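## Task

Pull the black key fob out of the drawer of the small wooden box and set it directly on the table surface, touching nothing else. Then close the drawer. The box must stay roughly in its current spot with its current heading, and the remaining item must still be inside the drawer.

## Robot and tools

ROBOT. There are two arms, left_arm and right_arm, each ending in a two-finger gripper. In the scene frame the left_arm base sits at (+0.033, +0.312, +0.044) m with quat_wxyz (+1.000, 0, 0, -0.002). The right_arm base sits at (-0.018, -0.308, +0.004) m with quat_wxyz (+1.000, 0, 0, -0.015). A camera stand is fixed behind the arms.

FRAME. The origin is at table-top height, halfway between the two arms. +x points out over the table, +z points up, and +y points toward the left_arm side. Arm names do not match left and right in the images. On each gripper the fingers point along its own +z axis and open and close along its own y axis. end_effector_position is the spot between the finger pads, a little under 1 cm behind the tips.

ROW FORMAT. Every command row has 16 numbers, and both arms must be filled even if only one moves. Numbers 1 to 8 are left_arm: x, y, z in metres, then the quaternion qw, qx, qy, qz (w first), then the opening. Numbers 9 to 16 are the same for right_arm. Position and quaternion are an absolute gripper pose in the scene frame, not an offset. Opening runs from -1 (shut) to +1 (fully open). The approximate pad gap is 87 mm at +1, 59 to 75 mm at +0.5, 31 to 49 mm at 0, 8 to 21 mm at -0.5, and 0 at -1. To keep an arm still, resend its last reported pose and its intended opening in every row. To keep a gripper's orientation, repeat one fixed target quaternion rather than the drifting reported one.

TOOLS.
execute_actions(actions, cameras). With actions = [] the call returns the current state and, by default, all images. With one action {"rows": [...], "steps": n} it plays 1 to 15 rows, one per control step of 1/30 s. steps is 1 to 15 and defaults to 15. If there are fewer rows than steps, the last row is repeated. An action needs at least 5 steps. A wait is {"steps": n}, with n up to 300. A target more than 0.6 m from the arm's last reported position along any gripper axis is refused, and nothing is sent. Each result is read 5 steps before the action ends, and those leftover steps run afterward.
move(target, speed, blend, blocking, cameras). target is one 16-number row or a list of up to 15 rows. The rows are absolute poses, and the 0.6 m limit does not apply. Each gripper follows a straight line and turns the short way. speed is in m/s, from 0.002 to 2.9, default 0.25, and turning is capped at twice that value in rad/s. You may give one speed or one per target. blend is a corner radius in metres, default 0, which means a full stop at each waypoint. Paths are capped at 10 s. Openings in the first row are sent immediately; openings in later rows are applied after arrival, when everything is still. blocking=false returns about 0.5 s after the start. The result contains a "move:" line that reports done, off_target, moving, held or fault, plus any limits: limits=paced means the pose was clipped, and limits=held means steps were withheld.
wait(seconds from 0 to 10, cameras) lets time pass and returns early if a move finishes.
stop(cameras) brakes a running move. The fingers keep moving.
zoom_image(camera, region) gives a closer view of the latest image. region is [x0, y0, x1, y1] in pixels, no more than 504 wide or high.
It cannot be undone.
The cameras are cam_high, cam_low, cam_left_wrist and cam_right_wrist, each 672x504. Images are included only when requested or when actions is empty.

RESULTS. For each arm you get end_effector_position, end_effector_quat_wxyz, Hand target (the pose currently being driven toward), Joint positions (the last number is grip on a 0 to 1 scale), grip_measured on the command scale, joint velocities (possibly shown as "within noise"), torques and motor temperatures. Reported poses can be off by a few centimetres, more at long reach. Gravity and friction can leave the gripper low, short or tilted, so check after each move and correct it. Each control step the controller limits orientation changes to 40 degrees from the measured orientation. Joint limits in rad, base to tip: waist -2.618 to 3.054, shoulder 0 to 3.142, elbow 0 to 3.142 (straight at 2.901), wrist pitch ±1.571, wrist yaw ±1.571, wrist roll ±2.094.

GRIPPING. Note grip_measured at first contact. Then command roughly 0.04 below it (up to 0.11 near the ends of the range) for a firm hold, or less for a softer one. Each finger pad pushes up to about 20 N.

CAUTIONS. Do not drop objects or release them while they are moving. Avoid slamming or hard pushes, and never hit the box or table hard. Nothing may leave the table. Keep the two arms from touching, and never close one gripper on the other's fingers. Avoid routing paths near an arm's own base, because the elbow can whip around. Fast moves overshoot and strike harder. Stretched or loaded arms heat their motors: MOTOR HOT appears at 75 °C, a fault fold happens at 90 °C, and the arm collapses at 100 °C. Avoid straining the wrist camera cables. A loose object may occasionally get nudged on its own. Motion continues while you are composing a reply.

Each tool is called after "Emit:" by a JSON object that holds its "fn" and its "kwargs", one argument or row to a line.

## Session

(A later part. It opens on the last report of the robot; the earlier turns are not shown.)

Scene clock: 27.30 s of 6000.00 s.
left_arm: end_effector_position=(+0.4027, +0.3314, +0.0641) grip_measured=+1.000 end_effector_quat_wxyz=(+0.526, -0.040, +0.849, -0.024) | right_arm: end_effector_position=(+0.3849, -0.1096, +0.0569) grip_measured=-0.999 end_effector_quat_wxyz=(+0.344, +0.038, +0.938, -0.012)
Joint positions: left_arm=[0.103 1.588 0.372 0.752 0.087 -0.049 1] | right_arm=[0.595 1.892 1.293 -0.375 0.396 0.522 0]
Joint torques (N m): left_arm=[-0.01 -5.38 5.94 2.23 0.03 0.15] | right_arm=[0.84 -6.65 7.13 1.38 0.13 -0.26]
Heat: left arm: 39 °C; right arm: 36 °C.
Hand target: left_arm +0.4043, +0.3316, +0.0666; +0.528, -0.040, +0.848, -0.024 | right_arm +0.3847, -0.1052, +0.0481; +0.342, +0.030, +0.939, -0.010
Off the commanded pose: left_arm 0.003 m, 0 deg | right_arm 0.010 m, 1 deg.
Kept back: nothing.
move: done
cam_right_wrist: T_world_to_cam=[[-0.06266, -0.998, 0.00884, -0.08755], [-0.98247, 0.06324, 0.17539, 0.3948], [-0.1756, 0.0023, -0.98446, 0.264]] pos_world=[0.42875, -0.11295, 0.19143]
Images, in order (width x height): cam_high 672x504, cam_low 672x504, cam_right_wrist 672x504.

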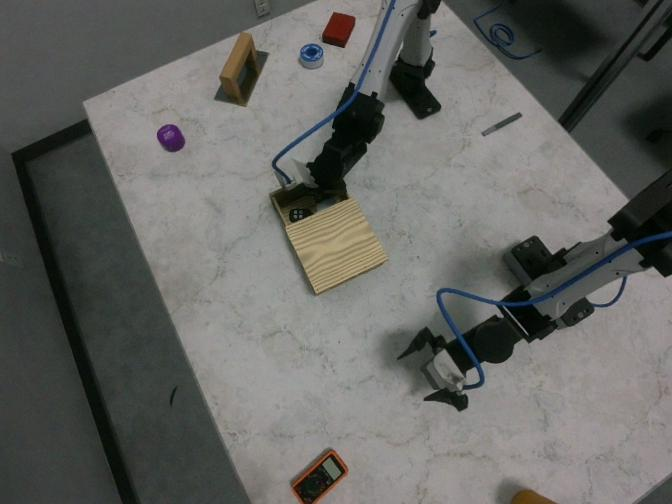

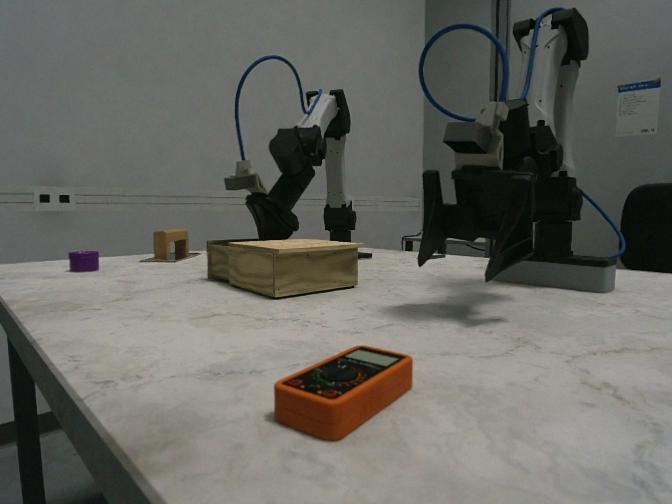

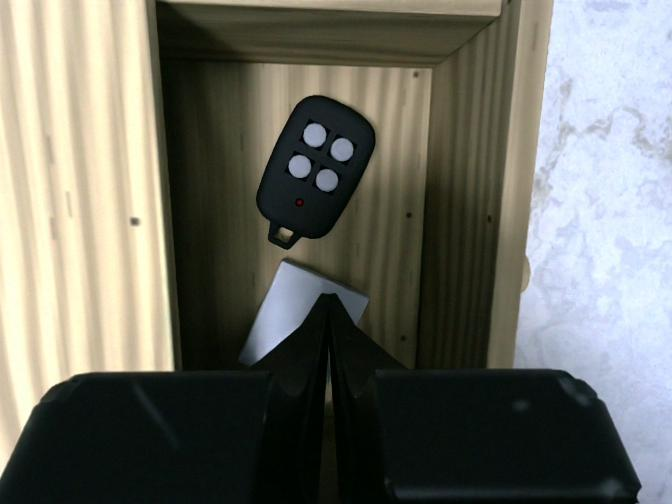

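Emit:
{"fn": "move", "kwargs": {
  "target": [
    [0.4044,0.3316,0.0666,0.528,-0.040,0.848,-0.024,1,0.385,-0.12,0.033,0.342,0.03,0.94,-0.01,-1],
    [0.4044,0.3316,0.0666,0.528,-0.040,0.848,-0.024,1,0.385,-0.168,0.033,0.342,0.03,0.94,-0.01,-1]
  ],
  "speed": 0.06,
  "cameras": ["cam_low","cam_high","cam_right_wrist"]
}}

Scene clock: 29.53 s of 6000.00 s.
left_arm: end_effector_position=(+0.4027, +0.3314, +0.0641) grip_measured=+1.000 end_effector_quat_wxyz=(+0.526, -0.040, +0.849, -0.024) | right_arm: end_effector_position=(+0.3926, -0.1423, +0.0345) grip_measured=-1.000 end_effector_quat_wxyz=(+0.352, +0.029, +0.935, +0.021)
Joint positions: left_arm=[0.103 1.588 0.372 0.752 0.087 -0.049 1] | right_arm=[0.483 1.857 1.125 -0.164 0.275 0.419 0]
Joint torques (N m): left_arm=[0.01 -5.38 5.96 2.22 0.02 0.15] | right_arm=[-3 -9.77 5.14 0.89 0.44 -0.52]
Heat: left arm: 39 °C; right arm: 37 °C.
Hand target: left_arm +0.4043, +0.3316, +0.0666; +0.528, -0.040, +0.848, -0.024 | right_arm +0.3853, -0.1670, +0.0325; +0.341, +0.030, +0.939, -0.010
Off the commanded pose: left_arm 0.003 m, 0 deg | right_arm 0.027 m, 4 deg.
Kept back: nothing.
move: off_target (right_arm)
cam_right_wrist: T_world_to_cam=[[-0.02338, -0.99855, -0.04845, -0.13303], [-0.98731, 0.01545, 0.15805, 0.40401], [-0.15707, 0.05153, -0.98624, 0.24312]] pos_world=[0.43396, -0.15161, 0.16948]
Images, in order (width x height): cam_high 672x504, cam_low 672x504, cam_right_wrist 672x504.

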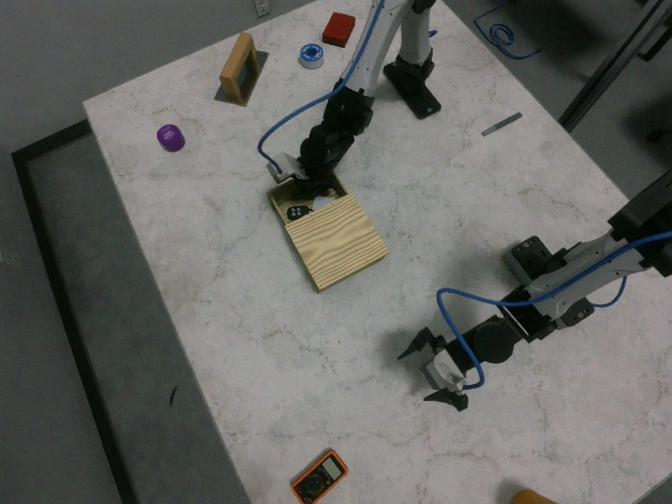

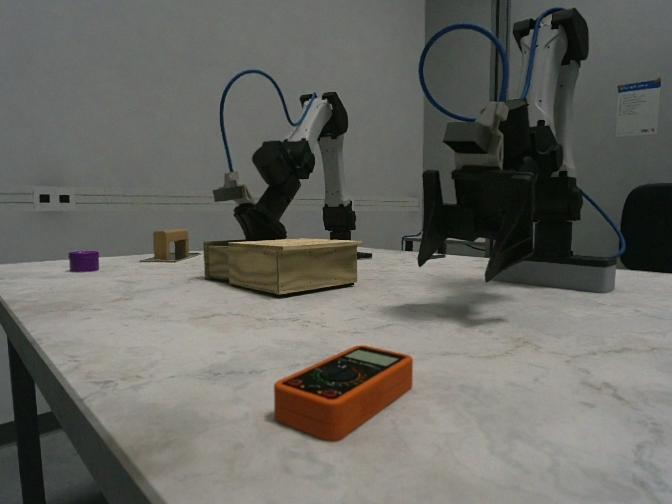

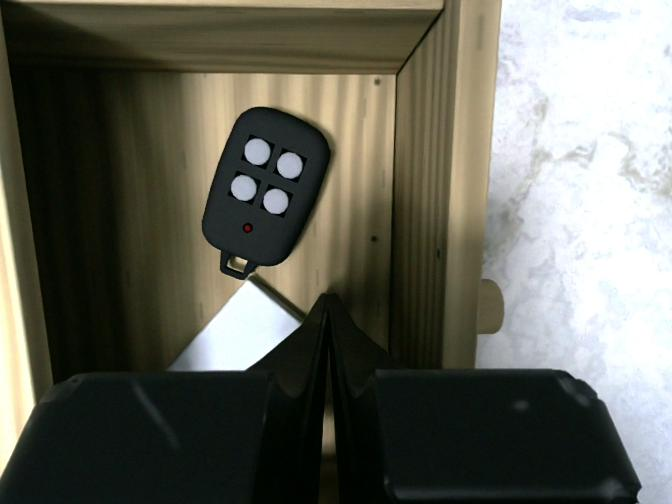

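Emit:
{"fn": "move", "kwargs": {
  "target": [0.4044,0.3316,0.0666,0.528,-0.040,0.848,-0.024,1,0.385,-0.115,0.033,0.342,0.03,0.94,-0.01,-1],
  "speed": 0.1,
  "cameras": ["cam_low","cam_high","cam_right_wrist"]
}}

Emit:
{"fn": "zoom_image", "kwargs": {
  "camera": "cam_high",
  "region": [250, 150, 400, 300]
}}

Emit:
{"fn": "zoom_image", "kwargs": {
  "camera": "cam_low",
  "region": [180, 200, 380, 320]
}}

Scene clock: 30.80 s of 6000.00 s.
left_arm: end_effector_position=(+0.4027, +0.3314, +0.0641) grip_measured=+1.000 end_effector_quat_wxyz=(+0.526, -0.040, +0.849, -0.024) | right_arm: end_effector_position=(+0.3840, -0.1183, +0.0370) grip_measured=-1.000 end_effector_quat_wxyz=(+0.348, +0.027, +0.937, -0.005)
Joint positions: left_arm=[0.103 1.588 0.372 0.752 0.087 -0.049 1] | right_arm=[0.572 1.891 1.197 -0.255 0.369 0.48 0]
Joint torques (N m): left_arm=[-0.01 -5.38 5.96 2.23 0.02 0.15] | right_arm=[0.8 -6.08 10.26 1 0.26 -0.04]
Heat: left arm: 39 °C; right arm: 37 °C.
Hand target: left_arm +0.4043, +0.3316, +0.0666; +0.528, -0.040, +0.848, -0.024 | right_arm +0.3849, -0.1150, +0.0330; +0.342, +0.030, +0.939, -0.010
Off the commanded pose: left_arm 0.003 m, 0 deg | right_arm 0.005 m, 1 deg.
Kept back: nothing.
move: done
cam_right_wrist: T_world_to_cam=[[-0.03777, -0.99928, 0.00343, -0.10567], [-0.98532, 0.03781, 0.16647, 0.39635], [-0.16648, 0.00291, -0.98604, 0.2409]] pos_world=[0.42664, -0.12128, 0.17192]
Images, in order (width x height): cam_high 672x504, cam_low 672x504, cam_right_wrist 672x504.

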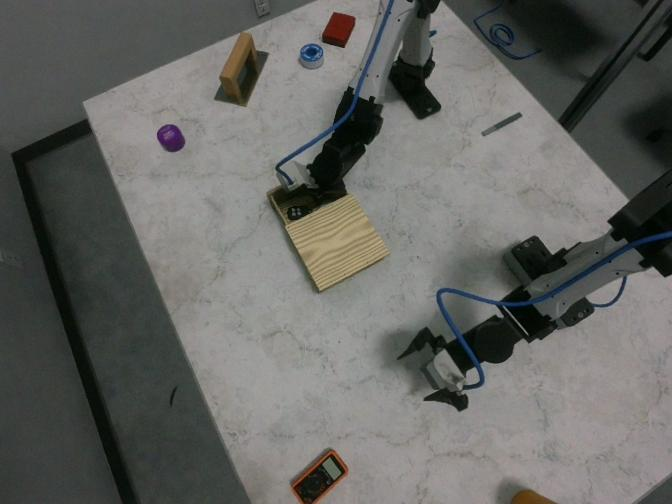

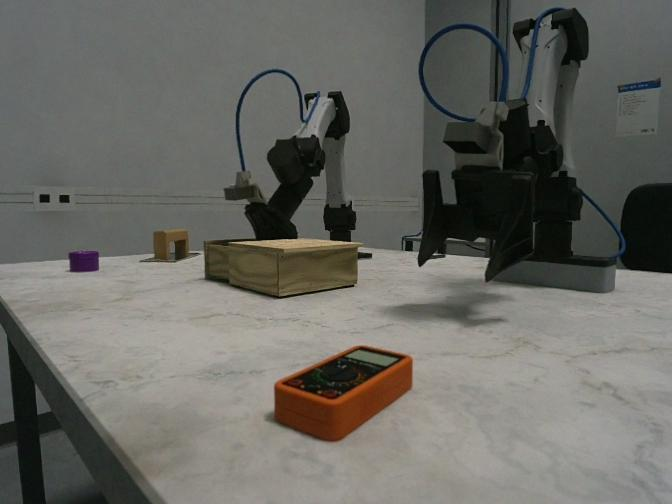

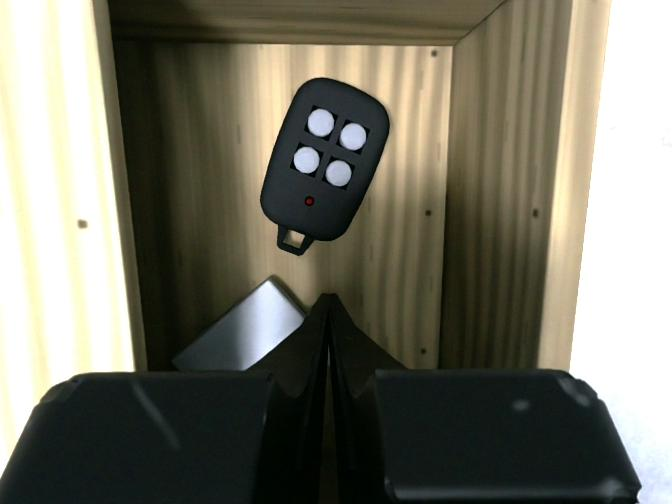

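Scaled by 3.360 from the camera's image (finer frame: 960x720).

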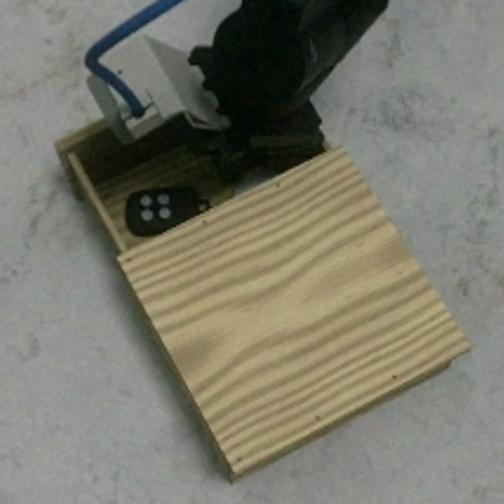

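Scaled by 2.520 from the camera's image (finer frame: 960x720).

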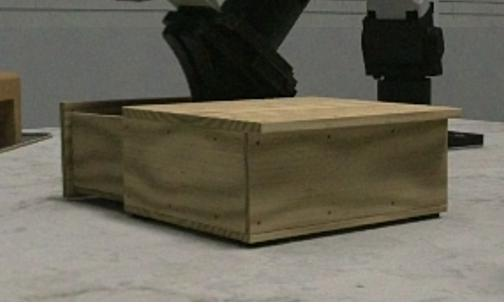

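Emit:
{"fn": "move", "kwargs": {
  "target": [
    [0.4044,0.3316,0.0666,0.528,-0.040,0.848,-0.024,1,0.39,-0.115,0.10,0.322,0.03,0.946,-0.01,0.1],
    [0.4044,0.3316,0.0666,0.528,-0.040,0.848,-0.024,1,0.433,-0.117,0.085,0.322,0.03,0.946,-0.01,0.1],
    [0.4044,0.3316,0.0666,0.528,-0.040,0.848,-0.024,1,0.433,-0.117,0.05,0.322,0.03,0.946,-0.01,0.1]
  ],
  "speed": 0.12,
  "cameras": ["cam_low","cam_high","cam_right_wrist"]
}}

Emit:
{"fn": "zoom_image", "kwargs": {
  "camera": "cam_low",
  "region": [180, 140, 340, 280]
}}

Scene clock: 34.60 s of 6000.00 s.
left_arm: end_effector_position=(+0.4027, +0.3314, +0.0641) grip_measured=+1.000 end_effector_quat_wxyz=(+0.526, -0.040, +0.849, -0.024) | right_arm: end_effector_position=(+0.4068, -0.1380, +0.0503) grip_measured=+0.097 end_effector_quat_wxyz=(+0.277, +0.017, +0.960, -0.046)
Joint positions: left_arm=[0.103 1.588 0.372 0.752 0.087 -0.049 1] | right_arm=[0.5 2.024 1.51 -0.586 0.333 0.425 0.549]
Joint torques (N m): left_arm=[0.03 -5.39 6.02 2.22 0.02 0.14] | right_arm=[0.85 -7.39 8.38 2.19 0.04 0.1]
Heat: left arm: 39 °C; right arm: 37 °C.
Hand target: left_arm +0.4043, +0.3316, +0.0666; +0.528, -0.040, +0.848, -0.024 | right_arm +0.4302, -0.1180, +0.0526; +0.320, +0.030, +0.947, -0.011
Off the commanded pose: left_arm 0.003 m, 0 deg | right_arm 0.034 m, 7 deg.
Kept back: nothing.
move: off_target (right_arm)
cam_right_wrist: T_world_to_cam=[[-0.0401, -0.99526, 0.08854, -0.12729], [-0.94866, 0.06575, 0.3094, 0.39912], [-0.31375, -0.07159, -0.9468, 0.30555]] pos_world=[0.46939, -0.13106, 0.17708]
Images, in order (width x height): cam_high 672x504, cam_low 672x504, cam_right_wrist 672x504.

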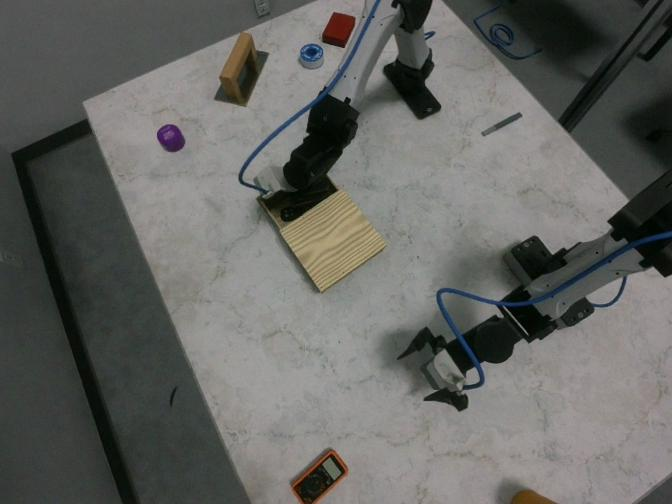

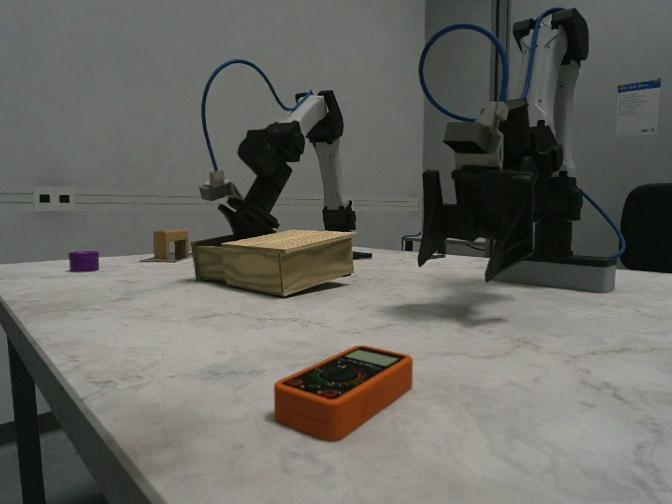

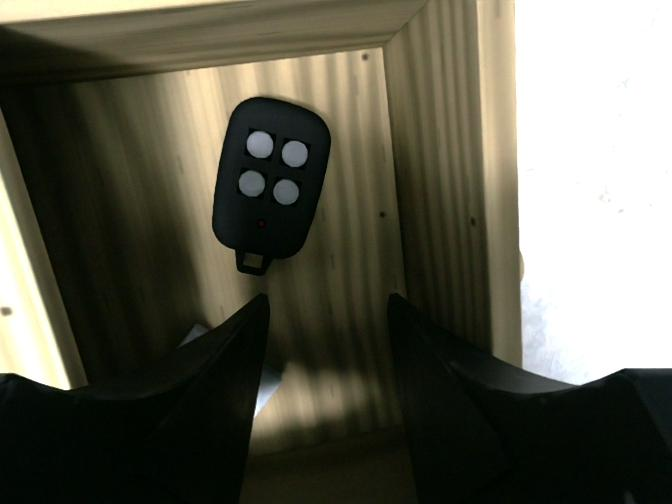

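Scaled by 3.150 from the camera's image (finer frame: 960x720).

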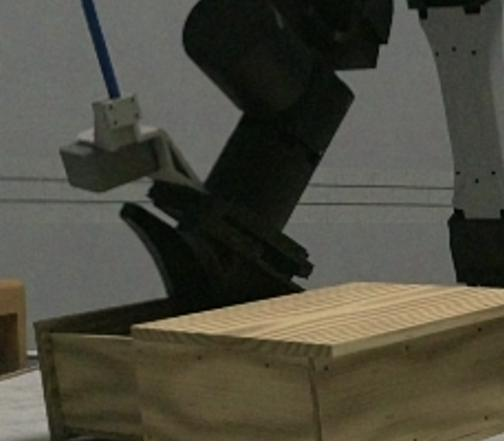

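Emit:
{"fn": "move", "kwargs": {
  "target": [
    [0.4044,0.3316,0.0666,0.528,-0.040,0.848,-0.024,1,0.408,-0.136,0.08,0.277,0.017,0.96,-0.046,0.1],
    [0.4044,0.3316,0.0666,0.528,-0.040,0.848,-0.024,1,0.408,-0.125,0.19,0.322,0.03,0.946,-0.01,0.1]
  ],
  "speed": 0.06,
  "cameras": ["cam_low","cam_high","cam_right_wrist"]
}}

Emit:
{"fn": "zoom_image", "kwargs": {
  "camera": "cam_high",
  "region": [250, 150, 400, 300]
}}

Emit:
{"fn": "zoom_image", "kwargs": {
  "camera": "cam_low",
  "region": [180, 140, 380, 300]
}}

Scene clock: 38.83 s of 6000.00 s.
left_arm: end_effector_position=(+0.4027, +0.3314, +0.0641) grip_measured=+1.000 end_effector_quat_wxyz=(+0.526, -0.040, +0.849, -0.024) | right_arm: end_effector_position=(+0.4074, -0.1315, +0.1594) grip_measured=+0.100 end_effector_quat_wxyz=(+0.294, +0.024, +0.955, -0.032)
Joint positions: left_arm=[0.103 1.588 0.372 0.752 0.087 -0.049 1] | right_arm=[0.509 1.965 1.85 -0.945 0.331 0.442 0.55]
Joint torques (N m): left_arm=[-0.02 -5.37 5.97 2.22 0.01 0.14] | right_arm=[0.9 -12.33 11.56 1.02 0.12 0]
Heat: left arm: 40 °C; right arm: 38 °C.
Hand target: left_arm +0.4043, +0.3316, +0.0666; +0.528, -0.040, +0.848, -0.024 | right_arm +0.4073, -0.1255, +0.1896; +0.322, +0.030, +0.946, -0.010
Off the commanded pose: left_arm 0.003 m, 0 deg | right_arm 0.031 m, 4 deg.
Kept back: nothing.
move: off_target (right_arm)
cam_right_wrist: T_world_to_cam=[[-0.04661, -0.99725, 0.05766, -0.12313], [-0.95907, 0.06081, 0.27655, 0.3743], [-0.2793, -0.04241, -0.95927, 0.40128]] pos_world=[0.46532, -0.12854, 0.28852]
Images, in order (width x height): cam_high 672x504, cam_low 672x504, cam_right_wrist 672x504.

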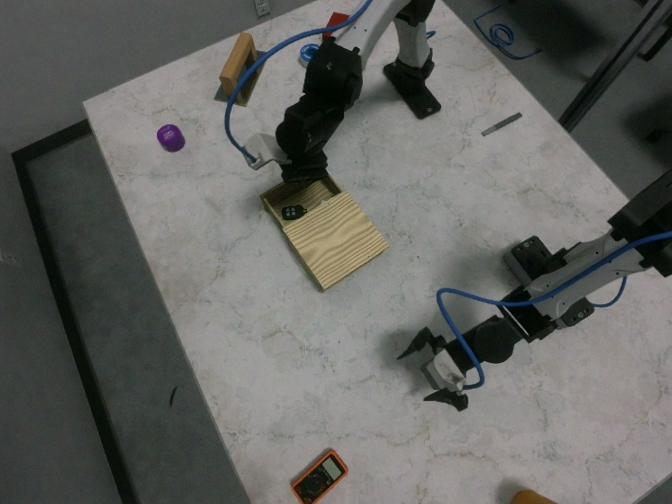

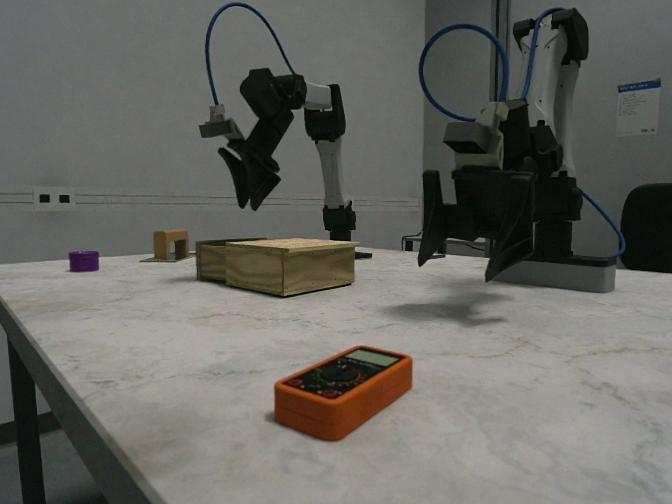

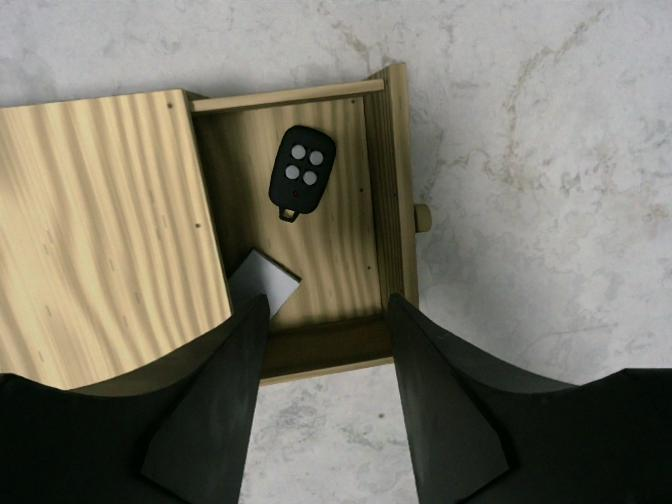

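Scaled by 3.360 from the camera's image (finer frame: 960x720).

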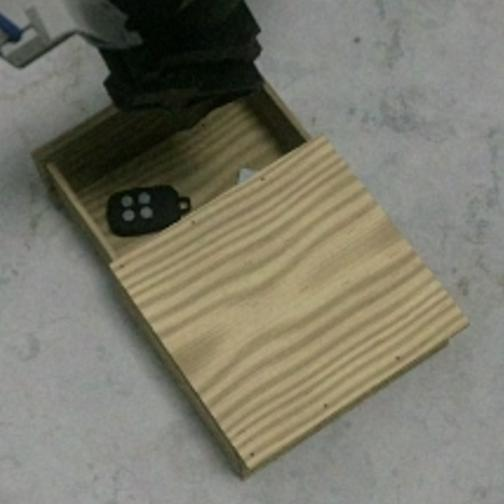

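Scaled by 2.520 from the camera's image (finer frame: 960x720).

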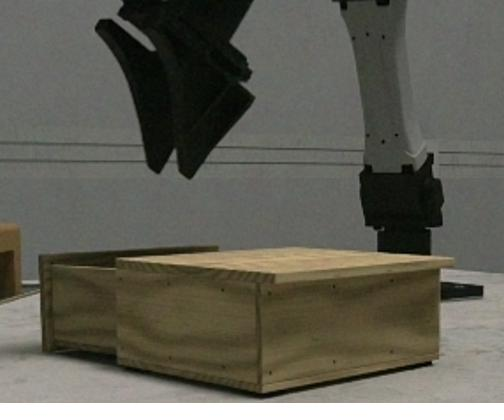

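Emit:
{"fn": "move", "kwargs": {
  "target": [
    [0.4044,0.3316,0.0666,0.528,-0.040,0.848,-0.024,1,0.440,-0.115,0.13,0.317,0,0.948,0,0.2],
    [0.4044,0.3316,0.0666,0.528,-0.040,0.848,-0.024,1,0.448,-0.118,0.092,0.317,0,0.948,0,0.2]
  ],
  "speed": 0.12,
  "cameras": ["cam_low","cam_high","cam_right_wrist"]
}}

Emit:
{"fn": "zoom_image", "kwargs": {
  "camera": "cam_low",
  "region": [180, 140, 340, 280]
}}

Scene clock: 41.83 s of 6000.00 s.
left_arm: end_effector_position=(+0.4027, +0.3314, +0.0641) grip_measured=+1.000 end_effector_quat_wxyz=(+0.526, -0.040, +0.849, -0.024) | right_arm: end_effector_position=(+0.4432, -0.1176, +0.1000) grip_measured=+0.200 end_effector_quat_wxyz=(+0.317, +0.002, +0.948, -0.002)
Joint positions: left_arm=[0.103 1.588 0.372 0.752 0.087 -0.049 1] | right_arm=[0.485 2.047 1.707 -0.637 0.272 0.375 0.6]
Joint torques (N m): left_arm=[-0.01 -5.41 5.96 2.22 0.02 0.15] | right_arm=[-0.51 -8.01 7.84 1.35 0.09 -0.23]
Heat: left arm: 40 °C; right arm: 38 °C.
Hand target: left_arm +0.4043, +0.3316, +0.0666; +0.528, -0.040, +0.848, -0.024 | right_arm +0.4478, -0.1181, +0.0921; +0.317, +0.000, +0.948, +0.000
Off the commanded pose: left_arm 0.003 m, 0 deg | right_arm 0.009 m, 0 deg.
Kept back: nothing.
move: done
cam_right_wrist: T_world_to_cam=[[0.01345, -0.99982, 0.01322, -0.12663], [-0.97301, -0.01004, 0.23054, 0.42664], [-0.23037, -0.01596, -0.97297, 0.33767]] pos_world=[0.49462, -0.11693, 0.23186]
Images, in order (width x height): cam_high 672x504, cam_low 672x504, cam_right_wrist 672x504.

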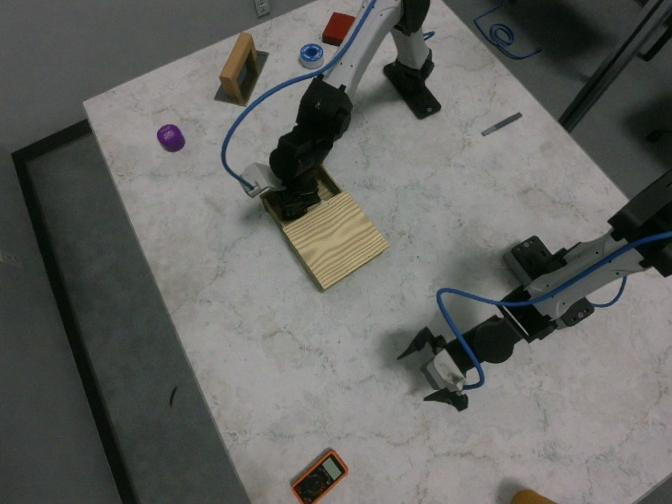

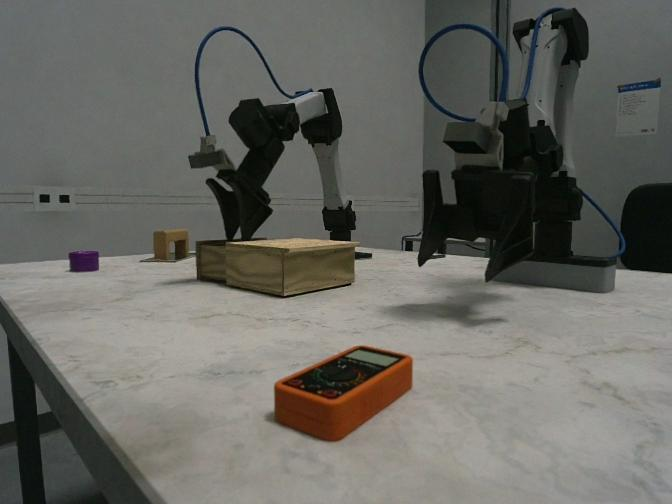

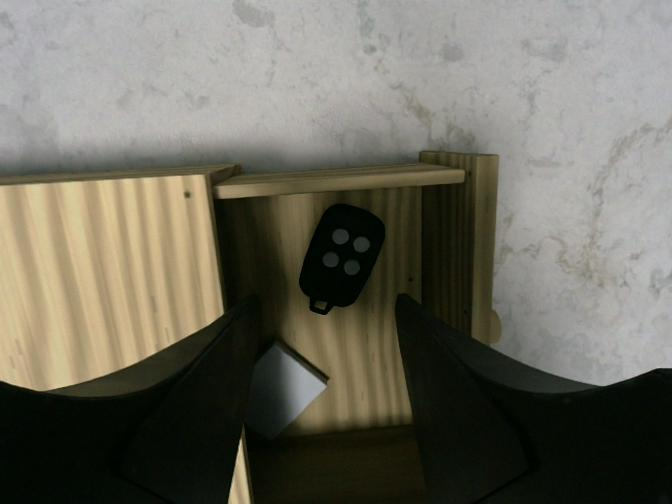

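Scaled by 3.150 from the camera's image (finer frame: 960x720).

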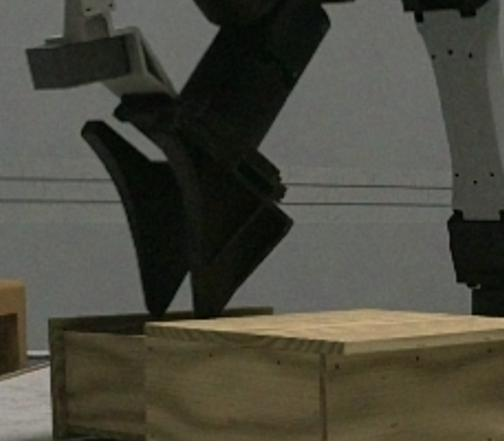

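Emit:
{"fn": "move", "kwargs": {
  "target": [
    [0.4044,0.3316,0.0666,0.528,-0.040,0.848,-0.024,1,0.450,-0.124,0.09,0.317,0,0.948,0,0.2],
    [0.4044,0.3316,0.0666,0.528,-0.040,0.848,-0.024,1,0.450,-0.124,0.062,0.317,0,0.948,0,0.2]
  ],
  "speed": 0.06,
  "cameras": ["cam_low","cam_high","cam_right_wrist"]
}}

Emit:
{"fn": "zoom_image", "kwargs": {
  "camera": "cam_high",
  "region": [240, 140, 370, 270]
}}

Scene clock: 44.17 s of 6000.00 s.
left_arm: end_effector_position=(+0.4027, +0.3314, +0.0641) grip_measured=+1.000 end_effector_quat_wxyz=(+0.526, -0.040, +0.849, -0.024) | right_arm: end_effector_position=(+0.4463, -0.1233, +0.0713) grip_measured=+0.200 end_effector_quat_wxyz=(+0.319, +0.002, +0.948, -0.001)
Joint positions: left_arm=[0.103 1.588 0.372 0.752 0.087 -0.049 1] | right_arm=[0.471 2.063 1.614 -0.522 0.263 0.363 0.6]
Joint torques (N m): left_arm=[-0.02 -5.37 5.97 2.22 0.02 0.15] | right_arm=[-0.62 -7.99 7.57 1.35 0.06 -0.24]
Heat: left arm: 40 °C; right arm: 38 °C.
Hand target: left_arm +0.4043, +0.3316, +0.0666; +0.528, -0.040, +0.848, -0.024 | right_arm +0.4497, -0.1241, +0.0622; +0.317, +0.000, +0.948, +0.000
Off the commanded pose: left_arm 0.003 m, 0 deg | right_arm 0.010 m, 0 deg.
Kept back: nothing.
move: done
cam_right_wrist: T_world_to_cam=[[0.01332, -0.99984, 0.01194, -0.13176], [-0.97358, -0.01024, 0.22813, 0.43666], [-0.22797, -0.01466, -0.97356, 0.30948]] pos_world=[0.49743, -0.12273, 0.20325]
Images, in order (width x height): cam_high 672x504, cam_low 672x504, cam_right_wrist 672x504.

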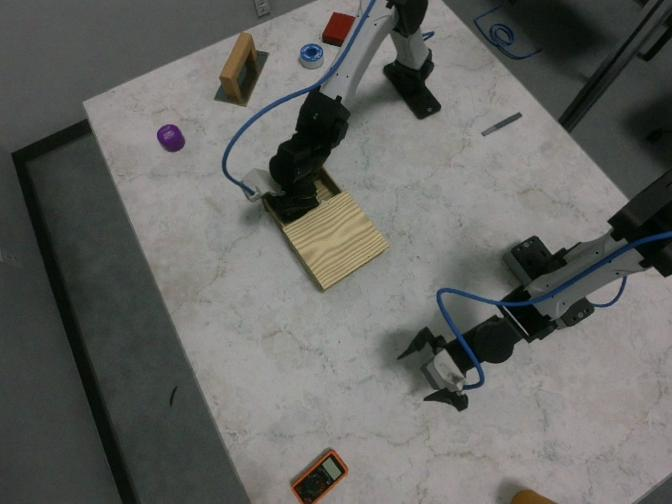

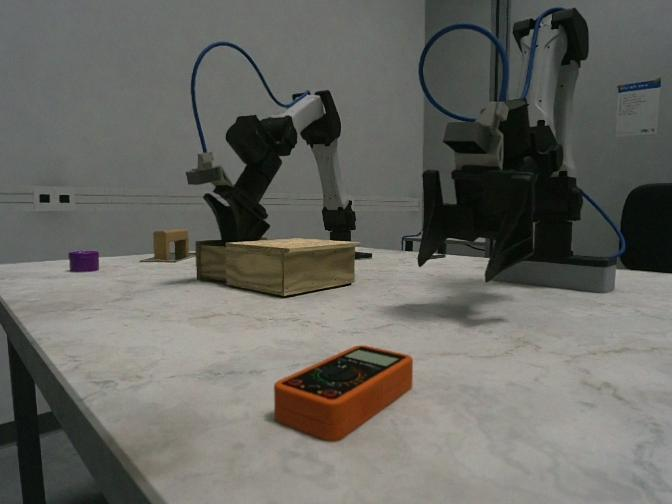

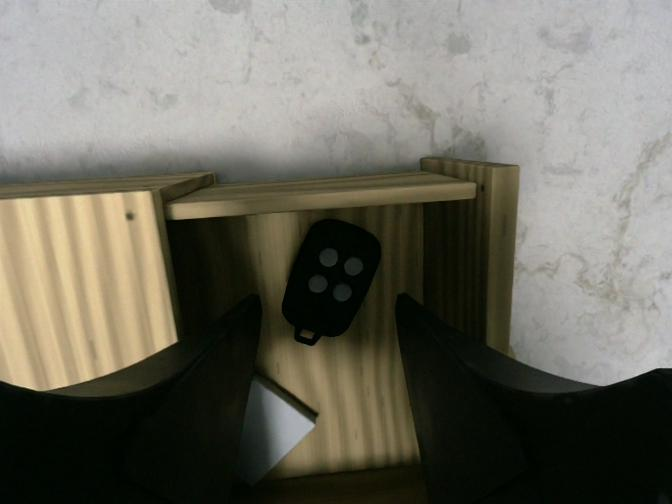

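Scaled by 3.877 from the camera's image (finer frame: 960x720).

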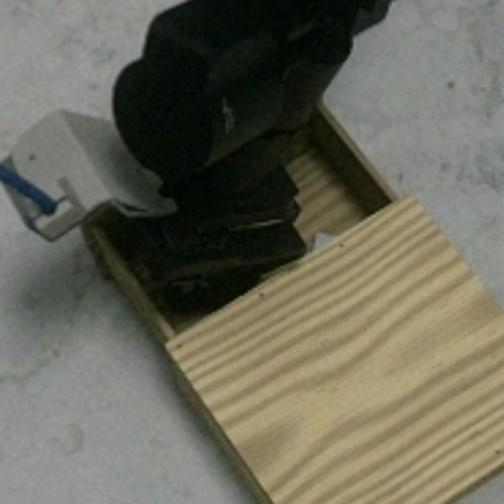

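Emit:
{"fn": "move", "kwargs": {
  "target": [0.4044,0.3316,0.0666,0.528,-0.040,0.848,-0.024,1,0.451,-0.1245,0.042,0.317,0,0.948,0,0.2],
  "speed": 0.05,
  "cameras": ["cam_low","cam_right_wrist"]
}}

Scene clock: 45.17 s of 6000.00 s.
left_arm: end_effector_position=(+0.4027, +0.3314, +0.0641) grip_measured=+1.000 end_effector_quat_wxyz=(+0.526, -0.040, +0.849, -0.024) | right_arm: end_effector_position=(+0.4488, -0.1284, +0.0562) grip_measured=+0.200 end_effector_quat_wxyz=(+0.320, +0.003, +0.947, -0.004)
Joint positions: left_arm=[0.103 1.588 0.372 0.752 0.087 -0.049 1] | right_arm=[0.46 2.076 1.571 -0.461 0.264 0.354 0.6]
Joint torques (N m): left_arm=[0.03 -5.39 6 2.22 0.03 0.14] | right_arm=[0.28 -7.38 7.24 1.49 0.04 -0.14]
Heat: left arm: 40 °C; right arm: 38 °C.
Hand target: left_arm +0.4043, +0.3316, +0.0666; +0.528, -0.040, +0.848, -0.024 | right_arm +0.4504, -0.1248, +0.0421; +0.317, +0.000, +0.948, +0.000
Off the commanded pose: left_arm 0.003 m, 0 deg | right_arm 0.015 m, 1 deg.
Kept back: nothing.
move: off_target (right_arm)
cam_right_wrist: T_world_to_cam=[[0.00902, -0.99983, 0.01582, -0.1351], [-0.97441, -0.00524, 0.2247, 0.44368], [-0.22458, -0.01744, -0.9743, 0.29344]] pos_world=[0.49945, -0.12763, 0.18834]

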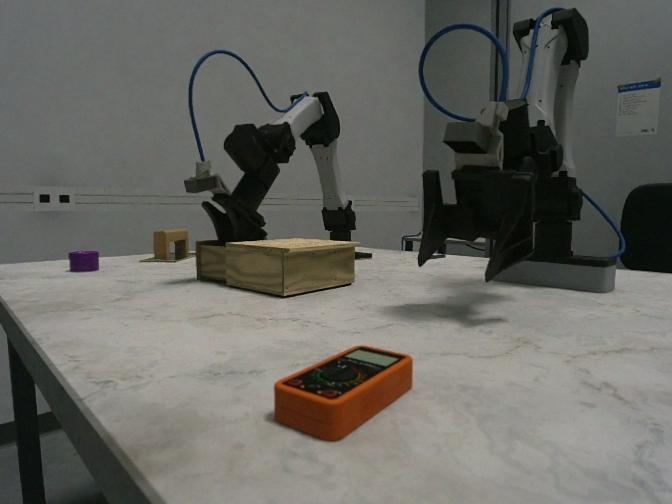

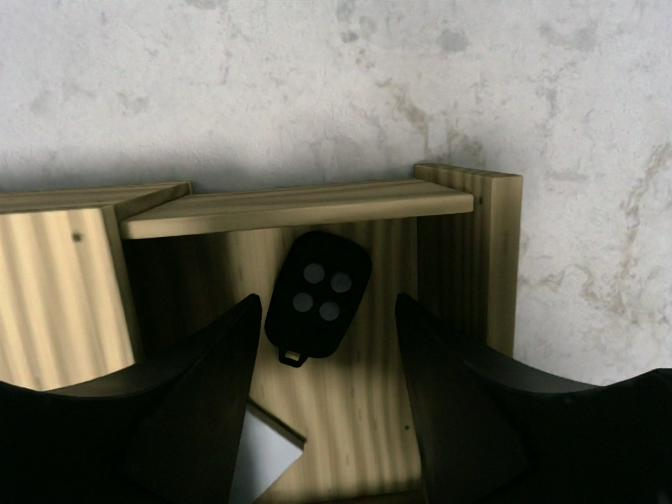

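Emit:
{"fn": "move", "kwargs": {
  "target": [0.4044,0.3316,0.0666,0.528,-0.040,0.848,-0.024,1,0.451,-0.119,0.031,0.317,0,0.948,0,0.16],
  "speed": 0.04,
  "cameras": ["cam_low","cam_right_wrist"]
}}

Scene clock: 45.93 s of 6000.00 s.
left_arm: end_effector_position=(+0.4027, +0.3314, +0.0641) grip_measured=+1.000 end_effector_quat_wxyz=(+0.526, -0.040, +0.849, -0.024) | right_arm: end_effector_position=(+0.4521, -0.1295, +0.0525) grip_measured=+0.160 end_effector_quat_wxyz=(+0.326, +0.005, +0.945, -0.008)
Joint positions: left_arm=[0.103 1.588 0.372 0.752 0.087 -0.049 1] | right_arm=[0.46 2.085 1.563 -0.437 0.277 0.352 0.58]
Joint torques (N m): left_arm=[-0.01 -5.39 5.94 2.23 0.02 0.15] | right_arm=[1.39 -6.49 6.58 1.57 0.01 -0.03]
Heat: left arm: 40 °C; right arm: 38 °C.
Hand target: left_arm +0.4043, +0.3316, +0.0666; +0.528, -0.040, +0.848, -0.024 | right_arm +0.4498, -0.1196, +0.0316; +0.317, +0.000, +0.948, +0.000
Off the commanded pose: left_arm 0.003 m, 0 deg | right_arm 0.024 m, 2 deg.
Kept back: nothing.
move: off_target (right_arm)
cam_right_wrist: T_world_to_cam=[[0.00262, -0.99972, 0.02329, -0.13364], [-0.97716, 0.00239, 0.21249, 0.45059], [-0.21249, -0.02332, -0.97689, 0.28451]] pos_world=[0.50111, -0.12804, 0.1853]

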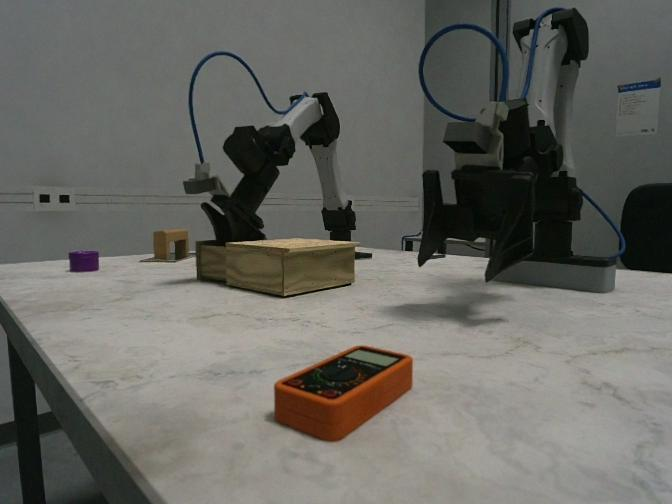

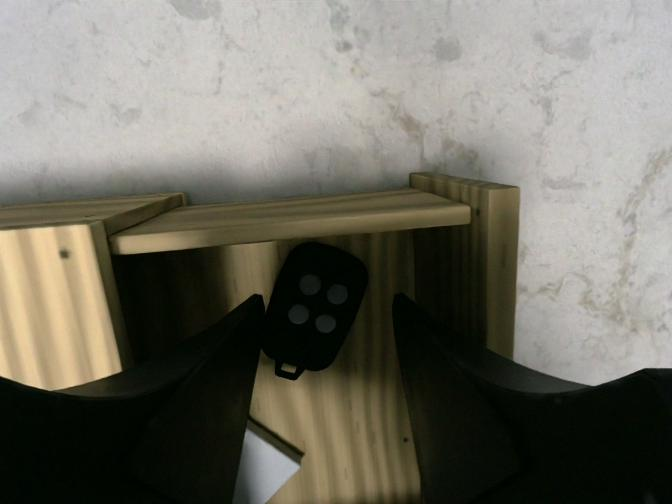

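Emit:
{"fn": "move", "kwargs": {
  "target": [0.4044,0.3316,0.0666,0.528,-0.040,0.848,-0.024,1,0.450,-0.121,0.036,0.317,0,0.948,0,-0.5],
  "speed": 0.05,
  "cameras": ["cam_low","cam_right_wrist"]
}}

Scene clock: 46.77 s of 6000.00 s.
left_arm: end_effector_position=(+0.4027, +0.3314, +0.0641) grip_measured=+1.000 end_effector_quat_wxyz=(+0.526, -0.040, +0.849, -0.024) | right_arm: end_effector_position=(+0.4545, -0.1222, +0.0512) grip_measured=-0.499 end_effector_quat_wxyz=(+0.332, +0.002, +0.943, +0.001)
Joint positions: left_arm=[0.103 1.588 0.372 0.752 0.087 -0.049 1] | right_arm=[0.467 2.092 1.563 -0.413 0.268 0.354 0.251]
Joint torques (N m): left_arm=[-0.02 -5.38 5.93 2.22 0.01 0.15] | right_arm=[0.31 -7.73 6.99 1.23 0.06 -0.07]
Heat: left arm: 40 °C; right arm: 38 °C.
Hand target: left_arm +0.4043, +0.3316, +0.0666; +0.528, -0.040, +0.848, -0.024 | right_arm +0.4497, -0.1211, +0.0364; +0.317, +0.000, +0.948, +0.000
Off the commanded pose: left_arm 0.003 m, 0 deg | right_arm 0.016 m, 2 deg.
Kept back: nothing.
move: off_target (right_arm)
cam_right_wrist: T_world_to_cam=[[0.01416, -0.99986, 0.00849, -0.13087], [-0.97943, -0.01216, 0.20142, 0.45304], [-0.20129, -0.01117, -0.97947, 0.28049]] pos_world=[0.50203, -0.12222, 0.18459]

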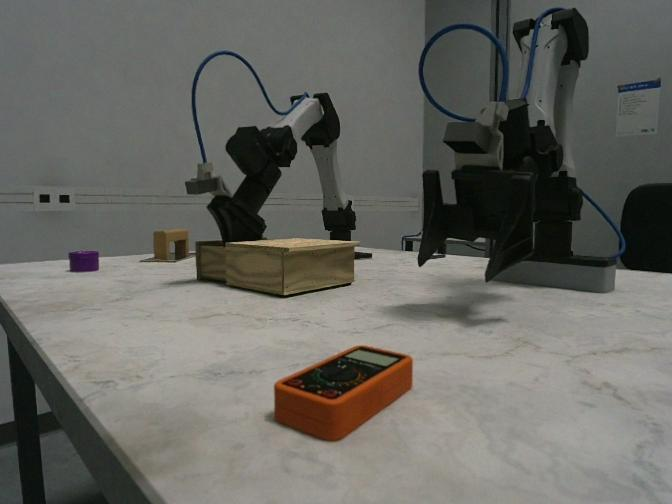

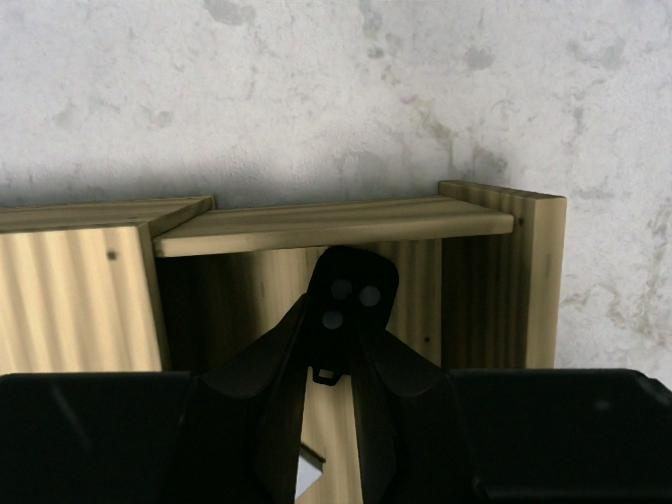

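Emit:
{"fn": "move", "kwargs": {
  "target": [
    [0.4044,0.3316,0.0666,0.528,-0.040,0.848,-0.024,1,0.450,-0.121,0.07,0.317,0,0.948,0,-0.5],
    [0.4044,0.3316,0.0666,0.528,-0.040,0.848,-0.024,1,0.452,-0.126,0.07,0.317,0,0.948,0,0.1],
    [0.4044,0.3316,0.0666,0.528,-0.040,0.848,-0.024,1,0.452,-0.126,0.03,0.317,0,0.948,0,0.1]
  ],
  "speed": 0.06,
  "cameras": ["cam_high","cam_right_wrist"]
}}

Scene clock: 52.10 s of 6000.00 s.
left_arm: end_effector_position=(+0.4027, +0.3314, +0.0641) grip_measured=+1.000 end_effector_quat_wxyz=(+0.526, -0.040, +0.849, -0.024) | right_arm: end_effector_position=(+0.4487, -0.1309, +0.0446) grip_measured=+0.099 end_effector_quat_wxyz=(+0.316, +0.002, +0.949, -0.007)
Joint positions: left_arm=[0.103 1.588 0.372 0.752 0.087 -0.049 1] | right_arm=[0.456 2.092 1.551 -0.436 0.265 0.349 0.55]
Joint torques (N m): left_arm=[0.03 -5.38 5.96 2.22 0.02 0.16] | right_arm=[0.31 -7.42 6.54 1.58 0.03 -0.14]
Heat: left arm: 40 °C; right arm: 39 °C.
Hand target: left_arm +0.4043, +0.3316, +0.0666; +0.528, -0.040, +0.848, -0.024 | right_arm +0.4513, -0.1264, +0.0304; +0.317, +0.000, +0.949, +0.000
Off the commanded pose: left_arm 0.003 m, 0 deg | right_arm 0.016 m, 1 deg.
Kept back: nothing.
move: off_target (right_arm); target 2's new opening was sent with right_arm's hand 0.020 m and 2 deg from that target
cam_right_wrist: T_world_to_cam=[[0.00895, -0.99969, 0.02319, -0.13769], [-0.97246, -0.00331, 0.23303, 0.44512], [-0.23289, -0.02464, -0.97219, 0.2848]] pos_world=[0.50042, -0.12916, 0.17635]

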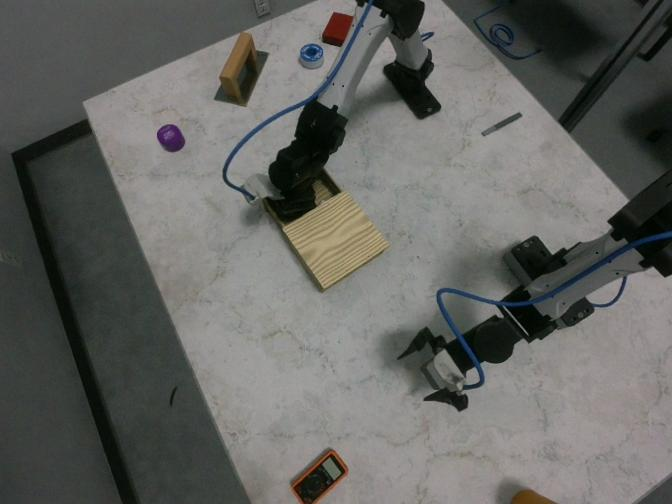

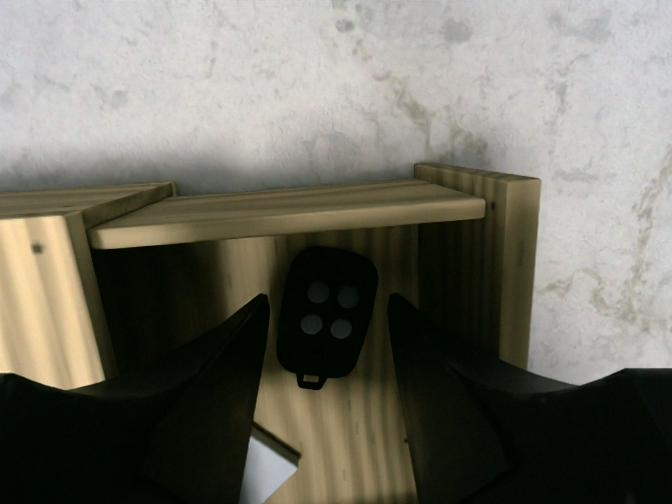

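Emit:
{"fn": "move", "kwargs": {
  "target": [0.4044,0.3316,0.0666,0.528,-0.040,0.848,-0.024,1,0.451,-0.128,0.030,0.317,0,0.948,0,-0.6],
  "speed": 0.05,
  "cameras": ["cam_right_wrist"]
}}

Scene clock: 52.83 s of 6000.00 s.
left_arm: end_effector_position=(+0.4027, +0.3314, +0.0641) grip_measured=+1.000 end_effector_quat_wxyz=(+0.526, -0.040, +0.849, -0.024) | right_arm: end_effector_position=(+0.4504, -0.1299, +0.0427) grip_measured=-0.090 end_effector_quat_wxyz=(+0.321, +0.003, +0.947, -0.005)
Joint positions: left_arm=[0.103 1.588 0.372 0.752 0.087 -0.049 1] | right_arm=[0.456 2.094 1.542 -0.414 0.263 0.349 0.455]
Joint torques (N m): left_arm=[-0.01 -5.39 5.97 2.22 0.01 0.15] | right_arm=[0.01 -7.91 6.41 1.52 0 -0.18]
Heat: left arm: 40 °C; right arm: 39 °C.
Hand target: left_arm +0.4043, +0.3316, +0.0666; +0.528, -0.040, +0.848, -0.024 | right_arm +0.4506, -0.1282, +0.0302; +0.317, +0.000, +0.948, +0.000
Off the commanded pose: left_arm 0.003 m, 0 deg | right_arm 0.013 m, 1 deg.
Kept back: nothing.
move: off_target (right_arm)
cam_right_wrist: T_world_to_cam=[[0.00939, -0.99979, 0.018, -0.13667], [-0.9746, -0.00513, 0.22391, 0.4484], [-0.22377, -0.01964, -0.97444, 0.28003]] pos_world=[0.50095, -0.12884, 0.17493]

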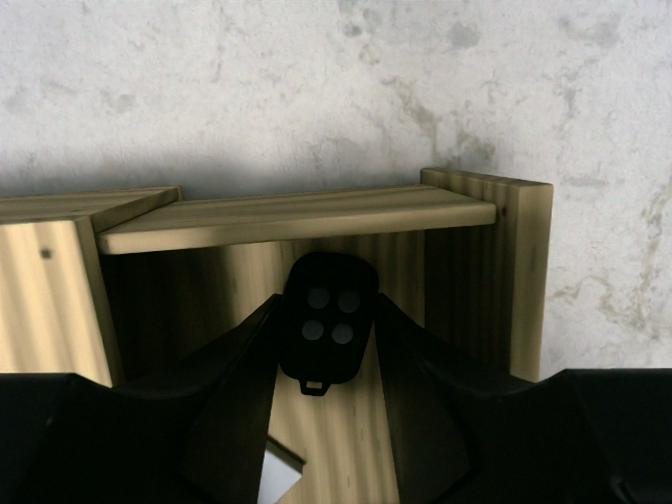

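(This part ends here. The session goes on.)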